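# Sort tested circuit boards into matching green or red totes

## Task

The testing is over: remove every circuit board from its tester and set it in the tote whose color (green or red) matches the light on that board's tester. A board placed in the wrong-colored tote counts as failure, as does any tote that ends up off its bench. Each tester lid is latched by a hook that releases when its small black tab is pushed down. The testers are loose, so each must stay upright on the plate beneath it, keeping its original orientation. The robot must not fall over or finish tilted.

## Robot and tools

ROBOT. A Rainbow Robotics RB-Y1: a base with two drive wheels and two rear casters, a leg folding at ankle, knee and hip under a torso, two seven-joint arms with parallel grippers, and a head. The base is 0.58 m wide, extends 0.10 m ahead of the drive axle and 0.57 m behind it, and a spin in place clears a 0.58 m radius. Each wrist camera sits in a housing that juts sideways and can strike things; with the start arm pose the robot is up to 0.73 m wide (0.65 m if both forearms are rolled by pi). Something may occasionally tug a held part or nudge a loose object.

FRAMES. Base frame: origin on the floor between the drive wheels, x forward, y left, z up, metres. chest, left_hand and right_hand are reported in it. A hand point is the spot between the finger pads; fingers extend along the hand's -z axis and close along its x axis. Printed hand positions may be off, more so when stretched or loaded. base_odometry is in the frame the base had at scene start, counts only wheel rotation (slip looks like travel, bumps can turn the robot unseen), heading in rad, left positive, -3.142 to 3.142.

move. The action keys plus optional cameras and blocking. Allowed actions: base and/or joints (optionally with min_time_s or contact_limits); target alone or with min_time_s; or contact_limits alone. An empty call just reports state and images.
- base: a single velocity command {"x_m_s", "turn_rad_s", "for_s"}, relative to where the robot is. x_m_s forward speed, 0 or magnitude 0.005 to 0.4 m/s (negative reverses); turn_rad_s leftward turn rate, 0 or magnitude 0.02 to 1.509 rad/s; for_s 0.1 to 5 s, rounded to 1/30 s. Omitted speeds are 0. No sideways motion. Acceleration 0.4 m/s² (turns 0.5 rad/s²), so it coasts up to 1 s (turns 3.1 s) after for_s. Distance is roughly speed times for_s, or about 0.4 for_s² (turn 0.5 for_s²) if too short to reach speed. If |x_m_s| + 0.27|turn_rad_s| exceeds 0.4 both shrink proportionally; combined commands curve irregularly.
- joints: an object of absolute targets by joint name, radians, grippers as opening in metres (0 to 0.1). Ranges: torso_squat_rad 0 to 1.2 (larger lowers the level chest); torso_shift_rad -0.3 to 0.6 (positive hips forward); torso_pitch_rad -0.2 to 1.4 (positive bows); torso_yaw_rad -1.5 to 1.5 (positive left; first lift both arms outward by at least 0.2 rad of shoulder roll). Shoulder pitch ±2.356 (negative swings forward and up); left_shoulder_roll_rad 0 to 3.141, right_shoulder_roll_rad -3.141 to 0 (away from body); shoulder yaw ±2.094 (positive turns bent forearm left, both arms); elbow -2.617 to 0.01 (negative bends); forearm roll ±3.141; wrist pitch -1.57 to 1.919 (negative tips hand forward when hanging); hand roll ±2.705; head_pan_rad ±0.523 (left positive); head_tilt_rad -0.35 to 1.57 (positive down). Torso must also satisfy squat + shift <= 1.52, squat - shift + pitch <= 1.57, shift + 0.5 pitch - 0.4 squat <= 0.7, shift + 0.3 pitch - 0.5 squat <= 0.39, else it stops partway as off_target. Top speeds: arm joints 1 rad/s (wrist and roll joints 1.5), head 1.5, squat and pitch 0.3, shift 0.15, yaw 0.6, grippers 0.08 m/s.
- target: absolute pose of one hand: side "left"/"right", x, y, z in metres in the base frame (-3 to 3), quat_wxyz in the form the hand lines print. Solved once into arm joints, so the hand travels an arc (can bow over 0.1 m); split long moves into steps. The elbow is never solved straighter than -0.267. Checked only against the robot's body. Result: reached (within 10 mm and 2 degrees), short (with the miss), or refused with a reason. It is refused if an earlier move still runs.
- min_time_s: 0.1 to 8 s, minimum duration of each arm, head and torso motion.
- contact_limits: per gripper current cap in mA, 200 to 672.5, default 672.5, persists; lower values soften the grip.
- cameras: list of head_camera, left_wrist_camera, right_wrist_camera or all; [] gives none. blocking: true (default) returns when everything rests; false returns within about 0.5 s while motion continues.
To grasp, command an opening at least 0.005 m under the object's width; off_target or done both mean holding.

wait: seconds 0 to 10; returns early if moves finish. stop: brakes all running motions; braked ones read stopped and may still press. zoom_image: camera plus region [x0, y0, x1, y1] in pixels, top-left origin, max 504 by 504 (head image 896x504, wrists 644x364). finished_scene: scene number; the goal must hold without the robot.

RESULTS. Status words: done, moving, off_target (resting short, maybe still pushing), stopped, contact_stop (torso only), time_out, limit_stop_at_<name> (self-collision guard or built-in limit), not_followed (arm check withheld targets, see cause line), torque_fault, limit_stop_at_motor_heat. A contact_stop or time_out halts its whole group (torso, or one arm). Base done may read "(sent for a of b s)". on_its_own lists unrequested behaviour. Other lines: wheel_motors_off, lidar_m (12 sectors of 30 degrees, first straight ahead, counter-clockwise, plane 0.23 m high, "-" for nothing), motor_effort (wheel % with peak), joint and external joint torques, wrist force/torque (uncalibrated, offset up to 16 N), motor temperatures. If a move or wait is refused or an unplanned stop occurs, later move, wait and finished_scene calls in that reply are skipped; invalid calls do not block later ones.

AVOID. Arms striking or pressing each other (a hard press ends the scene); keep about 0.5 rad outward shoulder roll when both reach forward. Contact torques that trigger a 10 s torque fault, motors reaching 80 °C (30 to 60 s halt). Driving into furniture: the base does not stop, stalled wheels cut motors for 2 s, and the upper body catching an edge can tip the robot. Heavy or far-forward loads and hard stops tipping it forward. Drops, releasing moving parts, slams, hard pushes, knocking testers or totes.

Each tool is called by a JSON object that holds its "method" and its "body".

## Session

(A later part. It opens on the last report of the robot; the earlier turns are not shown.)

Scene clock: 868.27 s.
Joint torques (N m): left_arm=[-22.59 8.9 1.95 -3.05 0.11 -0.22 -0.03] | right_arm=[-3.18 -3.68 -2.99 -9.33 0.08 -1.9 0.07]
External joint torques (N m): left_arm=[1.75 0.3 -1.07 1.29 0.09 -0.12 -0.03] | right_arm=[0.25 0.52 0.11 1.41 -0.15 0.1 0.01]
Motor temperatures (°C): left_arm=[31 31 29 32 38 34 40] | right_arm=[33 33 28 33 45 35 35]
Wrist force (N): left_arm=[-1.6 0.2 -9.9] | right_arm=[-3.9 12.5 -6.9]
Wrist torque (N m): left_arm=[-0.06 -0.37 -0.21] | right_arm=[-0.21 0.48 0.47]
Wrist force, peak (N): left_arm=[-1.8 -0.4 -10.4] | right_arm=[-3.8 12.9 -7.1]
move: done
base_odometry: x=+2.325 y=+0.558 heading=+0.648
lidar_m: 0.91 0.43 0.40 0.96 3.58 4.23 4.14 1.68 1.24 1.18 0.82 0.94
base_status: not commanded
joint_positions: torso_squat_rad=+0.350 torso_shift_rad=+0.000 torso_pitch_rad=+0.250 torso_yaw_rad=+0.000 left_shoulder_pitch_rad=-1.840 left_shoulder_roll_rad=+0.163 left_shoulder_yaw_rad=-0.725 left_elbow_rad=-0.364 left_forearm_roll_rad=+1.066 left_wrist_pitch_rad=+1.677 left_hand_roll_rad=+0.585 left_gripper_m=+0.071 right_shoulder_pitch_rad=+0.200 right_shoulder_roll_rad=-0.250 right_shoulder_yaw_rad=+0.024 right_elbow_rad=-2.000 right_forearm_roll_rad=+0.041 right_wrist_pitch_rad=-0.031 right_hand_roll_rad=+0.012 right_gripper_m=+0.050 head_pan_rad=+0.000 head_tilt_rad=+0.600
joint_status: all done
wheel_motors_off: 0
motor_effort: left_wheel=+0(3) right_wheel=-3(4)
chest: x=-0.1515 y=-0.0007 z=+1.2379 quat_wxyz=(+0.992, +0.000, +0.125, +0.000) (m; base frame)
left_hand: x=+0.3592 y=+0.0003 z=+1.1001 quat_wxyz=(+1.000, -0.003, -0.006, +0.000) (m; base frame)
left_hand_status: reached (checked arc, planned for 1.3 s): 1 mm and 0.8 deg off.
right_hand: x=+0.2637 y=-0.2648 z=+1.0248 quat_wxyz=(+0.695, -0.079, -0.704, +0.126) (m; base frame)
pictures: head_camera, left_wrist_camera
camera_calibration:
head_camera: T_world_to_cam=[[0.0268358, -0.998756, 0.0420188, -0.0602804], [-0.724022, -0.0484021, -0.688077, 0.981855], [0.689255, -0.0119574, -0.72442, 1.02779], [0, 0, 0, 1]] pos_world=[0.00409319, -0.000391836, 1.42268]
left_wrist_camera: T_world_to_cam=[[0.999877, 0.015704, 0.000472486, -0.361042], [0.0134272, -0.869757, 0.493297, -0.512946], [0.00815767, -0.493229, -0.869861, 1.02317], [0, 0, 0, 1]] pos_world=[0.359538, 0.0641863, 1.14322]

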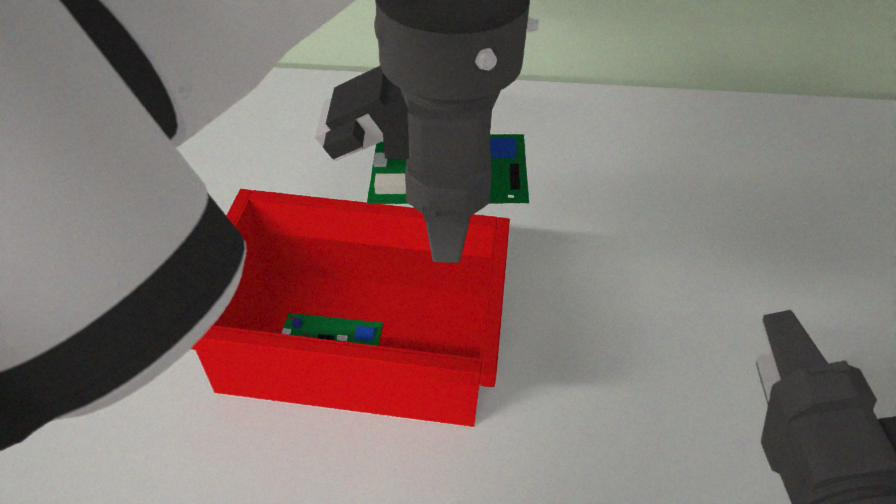

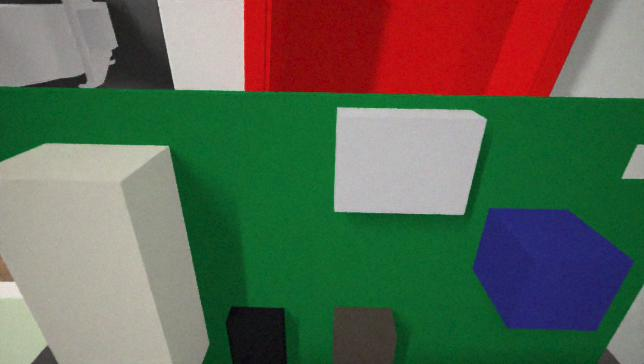

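{"method": "move", "body": {"target": {"side":"left","x":0.385,"y":0.033,"z":1.03,"quat_wxyz":[0.999,0,0,-0.045]}, "cameras": []}}

{"method": "move", "body": {"target": {"side":"left","x":0.385,"y":0.033,"z":0.975,"quat_wxyz":[0.999,0,0,-0.045]}, "cameras": ["head_camera","left_wrist_camera"]}}

Scene clock: 881.50 s.
Joint torques (N m): left_arm=[-24.3 7.61 1.34 -4.35 0.34 -0.03 0.53] | right_arm=[-3.25 -3.32 -2.96 -9.36 0.1 -1.99 0.2]
External joint torques (N m): left_arm=[0.43 -0.36 -0.94 0.08 0.34 0.19 0.54] | right_arm=[0.17 0.87 0.15 1.38 -0.12 0.02 0.14]
Motor temperatures (°C): left_arm=[31 31 29 32 38 34 40] | right_arm=[33 33 28 33 45 35 35]
Wrist force (N): left_arm=[-2.2 -0.2 -9.2] | right_arm=[-3.7 12.6 -6.7]
Wrist torque (N m): left_arm=[0.00 -0.43 -0.22] | right_arm=[-0.24 0.50 0.48]
Wrist force, peak (N): left_arm=[-2.2 0.5 -10.9] | right_arm=[-3.7 13.0 -7.1]
move: short
base_odometry: x=+2.325 y=+0.558 heading=+0.648
lidar_m: 0.92 0.43 0.41 0.95 3.58 4.24 4.13 1.69 1.23 1.19 0.81 0.95
base_status: not commanded
joint_positions: torso_squat_rad=+0.350 torso_shift_rad=+0.000 torso_pitch_rad=+0.250 torso_yaw_rad=+0.000 left_shoulder_pitch_rad=-1.724 left_shoulder_roll_rad=+0.160 left_shoulder_yaw_rad=-0.750 left_elbow_rad=-0.267 left_forearm_roll_rad=+1.035 left_wrist_pitch_rad=+1.468 left_hand_roll_rad=+0.377 left_gripper_m=+0.071 right_shoulder_pitch_rad=+0.200 right_shoulder_roll_rad=-0.250 right_shoulder_yaw_rad=+0.024 right_elbow_rad=-2.000 right_forearm_roll_rad=+0.041 right_wrist_pitch_rad=-0.031 right_hand_roll_rad=+0.012 right_gripper_m=+0.050 head_pan_rad=+0.000 head_tilt_rad=+0.600
joint_status: all done
wheel_motors_off: 0
motor_effort: left_wheel=+1(3) right_wheel=-1(4)
chest: x=-0.1515 y=-0.0007 z=+1.2379 quat_wxyz=(+0.992, +0.000, +0.125, +0.000) (m; base frame)
left_hand: x=+0.3844 y=+0.0333 z=+1.0300 quat_wxyz=(+0.998, -0.010, -0.033, -0.045) (m; base frame)
left_hand_status: short (checked arc, as near as the solve gets, planned for 0.4 s): 1 mm and 4.0 deg off. The place is met; only the turn is off.
right_hand: x=+0.2637 y=-0.2648 z=+1.0248 quat_wxyz=(+0.695, -0.079, -0.704, +0.126) (m; base frame)
pictures: none
No camera images: "cameras" was empty.

Scene clock: 882.43 s.
Joint torques (N m): left_arm=[-23.82 6.4 1.35 -4.23 0.22 -0.22 0.43] | right_arm=[-3.58 -3.52 -3.05 -9.47 0.15 -1.93 0.06]
External joint torques (N m): left_arm=[0.54 -0.7 -0.88 0.24 0.23 0.08 0.44] | right_arm=[-0.16 0.67 0.06 1.27 -0.07 0.07 0.01]
Motor temperatures (°C): left_arm=[31 31 29 32 38 34 40] | right_arm=[33 33 28 33 45 35 35]
Wrist force (N): left_arm=[-2.5 -0.1 -9.2] | right_arm=[-3.8 12.5 -6.9]
Wrist torque (N m): left_arm=[-0.03 -0.44 -0.22] | right_arm=[-0.22 0.50 0.47]
Wrist force, peak (N): left_arm=[-2.7 0.0 -10.5] | right_arm=[-4.1 12.9 -6.9]
move: short
base_odometry: x=+2.325 y=+0.558 heading=+0.648
lidar_m: 0.91 0.43 0.41 0.95 3.58 4.23 4.13 1.68 1.23 1.19 0.81 0.95
base_status: not commanded
joint_positions: torso_squat_rad=+0.350 torso_shift_rad=+0.000 torso_pitch_rad=+0.250 torso_yaw_rad=+0.000 left_shoulder_pitch_rad=-1.620 left_shoulder_roll_rad=+0.130 left_shoulder_yaw_rad=-0.773 left_elbow_rad=-0.267 left_forearm_roll_rad=+1.007 left_wrist_pitch_rad=+1.327 left_hand_roll_rad=+0.379 left_gripper_m=+0.071 right_shoulder_pitch_rad=+0.200 right_shoulder_roll_rad=-0.250 right_shoulder_yaw_rad=+0.024 right_elbow_rad=-2.000 right_forearm_roll_rad=+0.041 right_wrist_pitch_rad=-0.031 right_hand_roll_rad=+0.012 right_gripper_m=+0.050 head_pan_rad=+0.000 head_tilt_rad=+0.600
joint_status: all done
wheel_motors_off: 0
motor_effort: left_wheel=+2(3) right_wheel=-3(4)
chest: x=-0.1515 y=-0.0007 z=+1.2379 quat_wxyz=(+0.992, +0.000, +0.125, +0.000) (m; base frame)
left_hand: x=+0.3844 y=+0.0333 z=+0.9751 quat_wxyz=(+0.998, -0.016, -0.051, -0.045) (m; base frame)
left_hand_status: short (checked arc, as near as the solve gets, planned for 0.4 s): 1 mm and 6.1 deg off. The place is met; only the turn is off.
right_hand: x=+0.2637 y=-0.2648 z=+1.0248 quat_wxyz=(+0.695, -0.079, -0.704, +0.126) (m; base frame)
pictures: head_camera, left_wrist_camera
camera_calibration:
head_camera: T_world_to_cam=[[0.0268596, -0.998755, 0.0420303, -0.0602841], [-0.724064, -0.0484265, -0.688031, 0.981817], [0.68921, -0.0119523, -0.724463, 1.02781], [0, 0, 0, 1]] pos_world=[0.00414253, -0.000378441, 1.42266]
left_wrist_camera: T_world_to_cam=[[0.993222, -0.0728878, 0.0905444, -0.468994], [-0.109173, -0.852371, 0.511415, -0.394052], [0.0399014, -0.517833, -0.85455, 0.904226], [0, 0, 0, 1]] pos_world=[0.386715, 0.0981765, 1.0167]

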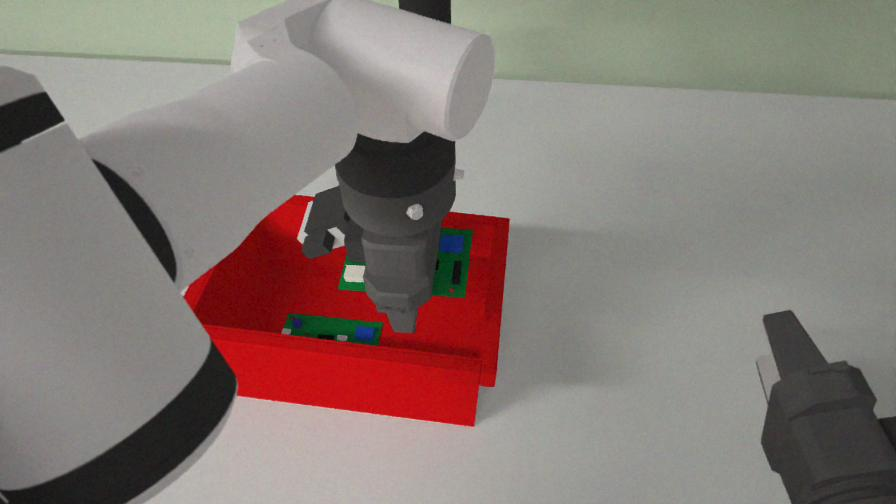

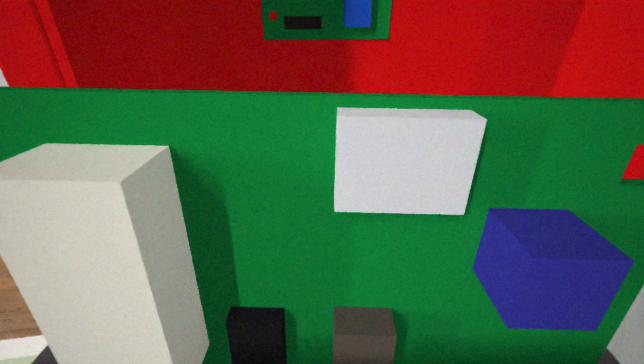

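{"method": "move", "body": {"target": {"side":"left","x":0.38,"y":0.03,"z":0.92,"quat_wxyz":[0.999,0,0,-0.045]}, "cameras": []}}

{"method": "move", "body": {"target": {"side":"left","x":0.377,"y":0.03,"z":0.897,"quat_wxyz":[0.999,0,0,-0.045]}, "cameras": ["head_camera"]}}

Scene clock: 889.77 s.
Joint torques (N m): left_arm=[-22.81 5.02 1.32 -4.09 0.21 -0.2 0.33] | right_arm=[-3.53 -3.52 -3.13 -9.37 0.13 -1.99 0.01]
External joint torques (N m): left_arm=[0.86 -0.98 -0.85 0.39 0.22 0.2 0.33] | right_arm=[-0.11 0.67 -0.02 1.36 -0.09 0.01 -0.04]
Motor temperatures (°C): left_arm=[31 31 29 32 38 34 40] | right_arm=[33 33 28 33 45 35 35]
Wrist force (N): left_arm=[-2.7 0.2 -9.6] | right_arm=[-3.8 12.4 -7.0]
Wrist torque (N m): left_arm=[-0.03 -0.45 -0.20] | right_arm=[-0.20 0.49 0.49]
Wrist force, peak (N): left_arm=[-3.7 0.6 -10.9] | right_arm=[-3.6 13.0 -7.4]
move: short
base_odometry: x=+2.325 y=+0.558 heading=+0.648
lidar_m: 0.91 0.42 0.40 0.95 3.58 4.23 4.13 1.68 1.24 1.19 0.82 0.95
base_status: not commanded
joint_positions: torso_squat_rad=+0.350 torso_shift_rad=+0.000 torso_pitch_rad=+0.250 torso_yaw_rad=+0.000 left_shoulder_pitch_rad=-1.513 left_shoulder_roll_rad=+0.096 left_shoulder_yaw_rad=-0.800 left_elbow_rad=-0.267 left_forearm_roll_rad=+0.974 left_wrist_pitch_rad=+1.170 left_hand_roll_rad=+0.393 left_gripper_m=+0.071 right_shoulder_pitch_rad=+0.200 right_shoulder_roll_rad=-0.250 right_shoulder_yaw_rad=+0.024 right_elbow_rad=-2.000 right_forearm_roll_rad=+0.041 right_wrist_pitch_rad=-0.031 right_hand_roll_rad=+0.012 right_gripper_m=+0.050 head_pan_rad=+0.000 head_tilt_rad=+0.600
joint_status: all done
wheel_motors_off: 0
motor_effort: left_wheel=+2(3) right_wheel=-2(4)
chest: x=-0.1515 y=-0.0007 z=+1.2379 quat_wxyz=(+0.992, +0.000, +0.125, +0.000) (m; base frame)
left_hand: x=+0.3794 y=+0.0304 z=+0.9203 quat_wxyz=(+0.996, -0.024, -0.075, -0.045) (m; base frame)
left_hand_status: short (checked arc, as near as the solve gets, planned for 0.4 s): 1 mm and 9.0 deg off. The place is met; only the turn is off.
right_hand: x=+0.2637 y=-0.2648 z=+1.0248 quat_wxyz=(+0.695, -0.079, -0.704, +0.126) (m; base frame)
pictures: none
No camera images: "cameras" was empty.

Scene clock: 900.00 s.
Joint torques (N m): left_arm=[15.37 -5.24 -2.5 4.24 -0.16 -4.71 0.24] | right_arm=[-3.3 -3.67 -3.03 -9.33 0.03 -2.01 0.06]
External joint torques (N m): left_arm=[38.98 -11.1 -4.69 8.74 -0.13 -4.25 0.25] | right_arm=[0.2 0.52 0.08 1.41 -0.2 -0.01 0]
External joint torques when the fault began: left_arm=[72.42 -23.62 -9.75 14.68 -0.17 -9.89 0.37]
Motor temperatures (°C): left_arm=[31 31 29 32 38 34 40] | right_arm=[33 33 28 33 45 35 35]
Wrist force (N): left_arm=[5.7 0.4 89.8] | right_arm=[-3.9 12.6 -6.7]
Wrist torque (N m): left_arm=[1.18 5.56 -0.32] | right_arm=[-0.23 0.49 0.47]
Wrist force, peak (N): left_arm=[7.4 5.2 179.3] | right_arm=[-4.6 13.4 -7.4]
move: torque_fault
TORQUE FAULT: left_shoulder_pitch_rad reached its load limit. The robot stopped for 10 seconds, dropped its targets and accepts commands again. The stop added 9.1 s to the call.
base_odometry: x=+2.325 y=+0.558 heading=+0.648
lidar_m: 0.92 0.42 0.40 1.30 3.58 4.24 4.13 1.68 1.24 1.19 0.82 0.95
base_status: not commanded
joint_positions: torso_squat_rad=+0.350 torso_shift_rad=-0.001 torso_pitch_rad=+0.246 torso_yaw_rad=+0.000 left_shoulder_pitch_rad=-1.493 left_shoulder_roll_rad=+0.093 left_shoulder_yaw_rad=-0.806 left_elbow_rad=-0.271 left_forearm_roll_rad=+0.963 left_wrist_pitch_rad=+1.116 left_hand_roll_rad=+0.399 left_gripper_m=+0.071 right_shoulder_pitch_rad=+0.200 right_shoulder_roll_rad=-0.250 right_shoulder_yaw_rad=+0.024 right_elbow_rad=-2.000 right_forearm_roll_rad=+0.041 right_wrist_pitch_rad=-0.031 right_hand_roll_rad=+0.012 right_gripper_m=+0.050 head_pan_rad=+0.000 head_tilt_rad=+0.600
joint_status: left_shoulder_pitch_rad torque_fault (moved +0.020 of +0.048); left_forearm_roll_rad torque_fault (moved -0.010 of -0.016); left_wrist_pitch_rad torque_fault (moved -0.053 of -0.071); the others done
wheel_motors_off: 0
on_its_own: left_shoulder_pitch_rad is held at -1.484, not at your -1.465, since a torque_fault; left_forearm_roll_rad is held at +0.963, not at your +0.958, since a torque_fault; left_wrist_pitch_rad is held at +1.115, not at your +1.098, since a torque_fault
motor_effort: left_wheel=+3(22) right_wheel=+2(27)
chest: x=-0.1534 y=-0.0007 z=+1.2381 quat_wxyz=(+0.992, +0.000, +0.123, +0.000) (m; base frame)
left_hand: x=+0.3836 y=+0.0288 z=+0.9147 quat_wxyz=(+0.994, -0.029, -0.094, -0.044) (m; base frame)
left_hand_status: short (checked arc, as near as the solve gets, planned for 0.3 s): torque_fault, 19 mm and 11.3 deg off.
right_hand: x=+0.2626 y=-0.2647 z=+1.0264 quat_wxyz=(+0.694, -0.079, -0.705, +0.126) (m; base frame)
pictures: head_camera
camera_calibration:
head_camera: T_world_to_cam=[[0.0268681, -0.998756, 0.0419974, -0.0602156], [-0.721582, -0.0484525, -0.690632, 0.984144], [0.691808, -0.0117486, -0.721986, 1.02661], [0, 0, 0, 1]] pos_world=[0.0015441, -0.000395241, 1.42341]

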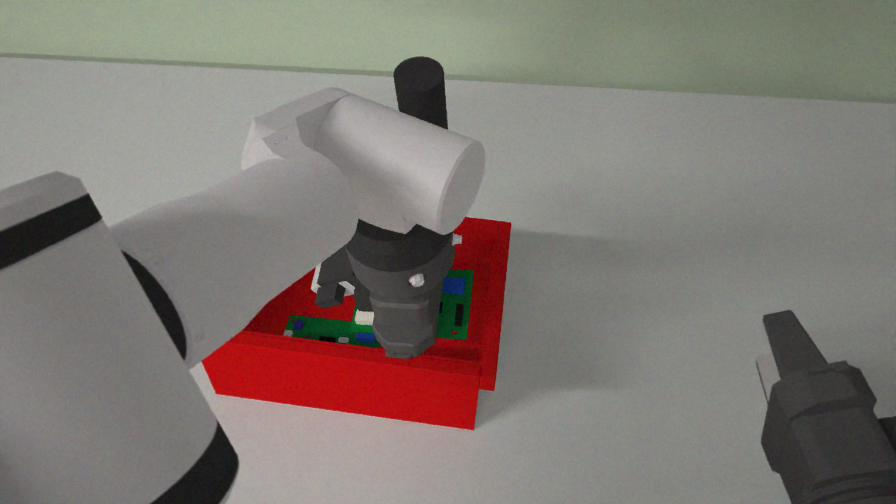

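{"method": "move", "body": {"target": {"side":"left","x":0.38,"y":0.03,"z":0.919,"quat_wxyz":[0.996,-0.024,-0.075,-0.045]}, "cameras": ["head_camera","left_wrist_camera"]}}

Scene clock: 907.30 s.
Joint torques (N m): left_arm=[-17.9 4.06 0.68 -2.31 0.14 -0.85 0.04] | right_arm=[-3.36 -3.44 -3 -9.33 0.17 -2.13 0.04]
External joint torques (N m): left_arm=[5.74 -1.89 -1.49 2.18 0.16 -0.44 0.05] | right_arm=[0.07 0.75 0.11 1.4 -0.05 -0.13 -0.01]
Motor temperatures (°C): left_arm=[30 31 29 32 38 34 40] | right_arm=[33 33 28 33 45 35 35]
Wrist force (N): left_arm=[-3.5 -0.4 2.6] | right_arm=[-3.8 12.4 -6.9]
Wrist torque (N m): left_arm=[0.15 0.21 -0.16] | right_arm=[-0.21 0.50 0.49]
Wrist force, peak (N): left_arm=[5.7 0.5 90.5] | right_arm=[-3.7 12.9 -7.4]
move: done
base_odometry: x=+2.325 y=+0.558 heading=+0.648
lidar_m: 0.92 0.42 0.40 1.30 3.59 4.23 4.12 1.68 1.24 1.19 0.83 0.95
base_status: not commanded
joint_positions: torso_squat_rad=+0.350 torso_shift_rad=+0.000 torso_pitch_rad=+0.249 torso_yaw_rad=+0.000 left_shoulder_pitch_rad=-1.507 left_shoulder_roll_rad=+0.095 left_shoulder_yaw_rad=-0.801 left_elbow_rad=-0.267 left_forearm_roll_rad=+0.972 left_wrist_pitch_rad=+1.152 left_hand_roll_rad=+0.392 left_gripper_m=+0.071 right_shoulder_pitch_rad=+0.200 right_shoulder_roll_rad=-0.250 right_shoulder_yaw_rad=+0.024 right_elbow_rad=-2.000 right_forearm_roll_rad=+0.041 right_wrist_pitch_rad=-0.031 right_hand_roll_rad=+0.012 right_gripper_m=+0.050 head_pan_rad=+0.000 head_tilt_rad=+0.600
joint_status: all done
wheel_motors_off: 0
motor_effort: left_wheel=-1(5) right_wheel=-1(5)
chest: x=-0.1517 y=-0.0007 z=+1.2379 quat_wxyz=(+0.992, +0.000, +0.124, +0.000) (m; base frame)
left_hand: x=+0.3809 y=+0.0297 z=+0.9180 quat_wxyz=(+0.995, -0.026, -0.081, -0.045) (m; base frame)
left_hand_status: reached (checked arc, planned for 0.2 s): 1 mm and 0.7 deg off.
right_hand: x=+0.2636 y=-0.2648 z=+1.0250 quat_wxyz=(+0.695, -0.079, -0.704, +0.126) (m; base frame)
pictures: head_camera, left_wrist_camera
camera_calibration:
head_camera: T_world_to_cam=[[0.026868, -0.998757, 0.0419721, -0.0602302], [-0.723725, -0.0483984, -0.688389, 0.982148], [0.689565, -0.0118806, -0.724126, 1.02764], [0, 0, 0, 1]] pos_world=[0.00380163, -0.000412072, 1.42277]
left_wrist_camera: T_world_to_cam=[[0.98613, -0.0710414, 0.15, -0.512546], [-0.140251, -0.839949, 0.524229, -0.36858], [0.08875, -0.537996, -0.838263, 0.820744], [0, 0, 0, 1]] pos_world=[0.380903, 0.0955565, 0.958101]

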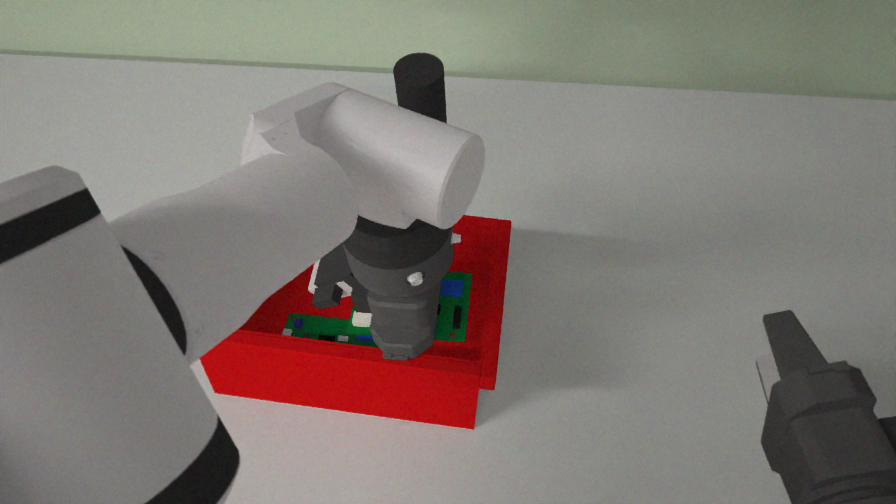

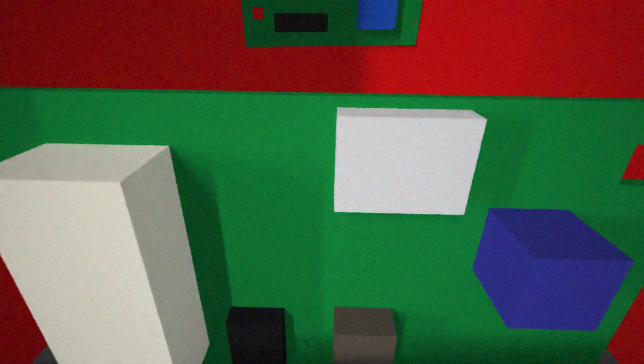

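{"method": "move", "body": {"joints": {"left_gripper_m":0.084}, "cameras": []}}

{"method": "move", "body": {"target": {"side":"left","x":0.38,"y":0.03,"z":0.97,"quat_wxyz":[0.996,-0.024,-0.075,-0.045]}, "cameras": []}}

{"method": "move", "body": {"target": {"side":"left","x":0.38,"y":0.03,"z":1.06,"quat_wxyz":[0.996,-0.024,-0.075,-0.045]}, "cameras": ["head_camera"]}}

Scene clock: 915.90 s.
Joint torques (N m): left_arm=[-17.83 4.13 0.77 -2.38 0.21 -0.18 0.02] | right_arm=[-3.23 -3.73 -3.15 -9.34 0.12 -1.99 0.04]
External joint torques (N m): left_arm=[5.81 -1.82 -1.39 2.12 0.22 0.23 0.03] | right_arm=[0.2 0.46 -0.05 1.39 -0.1 0.02 -0.02]
Motor temperatures (°C): left_arm=[30 31 29 32 38 34 40] | right_arm=[33 33 28 33 45 35 35]
Wrist force (N): left_arm=[0.8 -0.7 -3.9] | right_arm=[-3.8 12.5 -6.9]
Wrist torque (N m): left_arm=[0.09 0.01 -0.19] | right_arm=[-0.21 0.50 0.46]
Wrist force, peak (N): left_arm=[1.1 -0.6 -4.7] | right_arm=[-3.9 12.9 -7.1]
move: done
base_odometry: x=+2.325 y=+0.558 heading=+0.648
lidar_m: 0.91 0.42 0.40 1.30 3.59 4.23 4.13 1.67 1.24 1.19 0.82 0.94
base_status: not commanded
joint_positions: torso_squat_rad=+0.350 torso_shift_rad=+0.000 torso_pitch_rad=+0.250 torso_yaw_rad=+0.000 left_shoulder_pitch_rad=-1.507 left_shoulder_roll_rad=+0.095 left_shoulder_yaw_rad=-0.801 left_elbow_rad=-0.267 left_forearm_roll_rad=+0.972 left_wrist_pitch_rad=+1.152 left_hand_roll_rad=+0.392 left_gripper_m=+0.084 right_shoulder_pitch_rad=+0.200 right_shoulder_roll_rad=-0.250 right_shoulder_yaw_rad=+0.024 right_elbow_rad=-2.000 right_forearm_roll_rad=+0.041 right_wrist_pitch_rad=-0.031 right_hand_roll_rad=+0.012 right_gripper_m=+0.050 head_pan_rad=+0.000 head_tilt_rad=+0.600
joint_status: all done
wheel_motors_off: 0
motor_effort: left_wheel=-1(3) right_wheel=+1(2)
chest: x=-0.1517 y=-0.0007 z=+1.2379 quat_wxyz=(+0.992, +0.000, +0.124, +0.000) (m; base frame)
left_hand: x=+0.3809 y=+0.0297 z=+0.9180 quat_wxyz=(+0.995, -0.026, -0.081, -0.045) (m; base frame)
right_hand: x=+0.2636 y=-0.2648 z=+1.0250 quat_wxyz=(+0.695, -0.079, -0.704, +0.126) (m; base frame)
pictures: none
No camera images: "cameras" was empty.

Scene clock: 917.23 s.
Joint torques (N m): left_arm=[-22.25 6.32 3.98 -4.52 0.3 -0.35 -0.02] | right_arm=[-3.23 -3.43 -2.77 -9.42 0.1 -1.98 0.05]
External joint torques (N m): left_arm=[1.72 0.03 -0.77 0.22 0.36 0 -0.01] | right_arm=[0.19 0.76 0.33 1.31 -0.13 0.02 0]
Motor temperatures (°C): left_arm=[30 31 29 32 38 34 40] | right_arm=[33 33 28 33 45 35 35]
Wrist force (N): left_arm=[-3.0 -0.2 -10.5] | right_arm=[-3.8 12.5 -6.7]
Wrist torque (N m): left_arm=[0.00 -0.50 -0.19] | right_arm=[-0.22 0.50 0.48]
Wrist force, peak (N): left_arm=[-3.7 0.9 -10.6] | right_arm=[-3.6 12.9 -7.3]
move: done
base_odometry: x=+2.325 y=+0.558 heading=+0.648
lidar_m: 0.91 0.43 0.40 1.30 3.58 4.24 4.13 1.67 1.23 1.19 0.81 0.95
base_status: not commanded
joint_positions: torso_squat_rad=+0.350 torso_shift_rad=+0.000 torso_pitch_rad=+0.250 torso_yaw_rad=+0.000 left_shoulder_pitch_rad=-1.488 left_shoulder_roll_rad=+0.238 left_shoulder_yaw_rad=-0.804 left_elbow_rad=-0.614 left_forearm_roll_rad=+0.968 left_wrist_pitch_rad=+1.376 left_hand_roll_rad=+0.543 left_gripper_m=+0.084 right_shoulder_pitch_rad=+0.200 right_shoulder_roll_rad=-0.250 right_shoulder_yaw_rad=+0.024 right_elbow_rad=-2.000 right_forearm_roll_rad=+0.041 right_wrist_pitch_rad=-0.031 right_hand_roll_rad=+0.012 right_gripper_m=+0.050 head_pan_rad=+0.000 head_tilt_rad=+0.600
joint_status: all done
wheel_motors_off: 0
motor_effort: left_wheel=+0(3) right_wheel=+2(3)
chest: x=-0.1516 y=-0.0007 z=+1.2379 quat_wxyz=(+0.992, +0.000, +0.125, +0.000) (m; base frame)
left_hand: x=+0.3794 y=+0.0301 z=+0.9699 quat_wxyz=(+0.996, -0.022, -0.067, -0.045) (m; base frame)
left_hand_status: reached (checked arc, planned for 0.7 s): 1 mm and 0.9 deg off.
right_hand: x=+0.2636 y=-0.2648 z=+1.0249 quat_wxyz=(+0.695, -0.079, -0.704, +0.126) (m; base frame)
pictures: none
No camera images: "cameras" was empty.

Scene clock: 918.27 s.
Joint torques (N m): left_arm=[-22.23 6.93 6.45 -4.04 0.29 -0.49 0.11] | right_arm=[-3.22 -3.39 -3.09 -9.31 0.03 -2 0.08]
External joint torques (N m): left_arm=[1.95 -0.22 0.04 0.42 0.39 -0.13 0.12] | right_arm=[0.2 0.81 0.02 1.42 -0.19 0.01 0.02]
Motor temperatures (°C): left_arm=[30 31 29 32 38 34 40] | right_arm=[33 33 28 33 45 35 35]
Wrist force (N): left_arm=[-3.0 0.0 -10.1] | right_arm=[-3.7 12.5 -6.8]
Wrist torque (N m): left_arm=[-0.04 -0.48 -0.20] | right_arm=[-0.21 0.49 0.47]
Wrist force, peak (N): left_arm=[-3.6 -0.2 -11.9] | right_arm=[-3.6 12.9 -7.1]
move: done
base_odometry: x=+2.325 y=+0.558 heading=+0.648
lidar_m: 0.91 0.42 0.41 1.30 3.58 4.23 4.13 1.67 1.24 1.19 0.82 0.95
base_status: not commanded
joint_positions: torso_squat_rad=+0.350 torso_shift_rad=+0.000 torso_pitch_rad=+0.250 torso_yaw_rad=+0.000 left_shoulder_pitch_rad=-1.569 left_shoulder_roll_rad=+0.358 left_shoulder_yaw_rad=-0.757 left_elbow_rad=-0.848 left_forearm_roll_rad=+1.016 left_wrist_pitch_rad=+1.588 left_hand_roll_rad=+0.643 left_gripper_m=+0.084 right_shoulder_pitch_rad=+0.200 right_shoulder_roll_rad=-0.250 right_shoulder_yaw_rad=+0.024 right_elbow_rad=-2.000 right_forearm_roll_rad=+0.041 right_wrist_pitch_rad=-0.031 right_hand_roll_rad=+0.012 right_gripper_m=+0.050 head_pan_rad=+0.000 head_tilt_rad=+0.600
joint_status: all done
wheel_motors_off: 0
motor_effort: left_wheel=+1(1) right_wheel=+0(2)
chest: x=-0.1515 y=-0.0007 z=+1.2379 quat_wxyz=(+0.992, +0.000, +0.125, +0.000) (m; base frame)
left_hand: x=+0.3800 y=+0.0300 z=+1.0601 quat_wxyz=(+0.996, -0.024, -0.074, -0.045) (m; base frame)
left_hand_status: reached (checked arc, planned for 0.6 s): 0 mm and 0.1 deg off.
right_hand: x=+0.2637 y=-0.2648 z=+1.0248 quat_wxyz=(+0.695, -0.079, -0.704, +0.126) (m; base frame)
pictures: head_camera
camera_calibration:
head_camera: T_world_to_cam=[[0.0268844, -0.998755, 0.042013, -0.0602626], [-0.723993, -0.0484337, -0.688105, 0.981881], [0.689283, -0.0119179, -0.724394, 1.02778], [0, 0, 0, 1]] pos_world=[0.00406615, -0.000382584, 1.42268]

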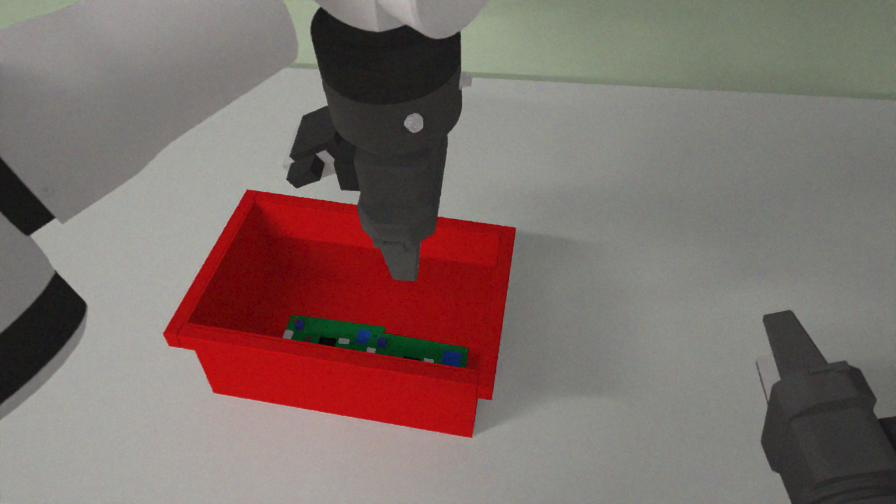

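Both boards in the tote.

{"method": "finished_scene", "body": {"scene": 2}}

The scene is finished: the task was done.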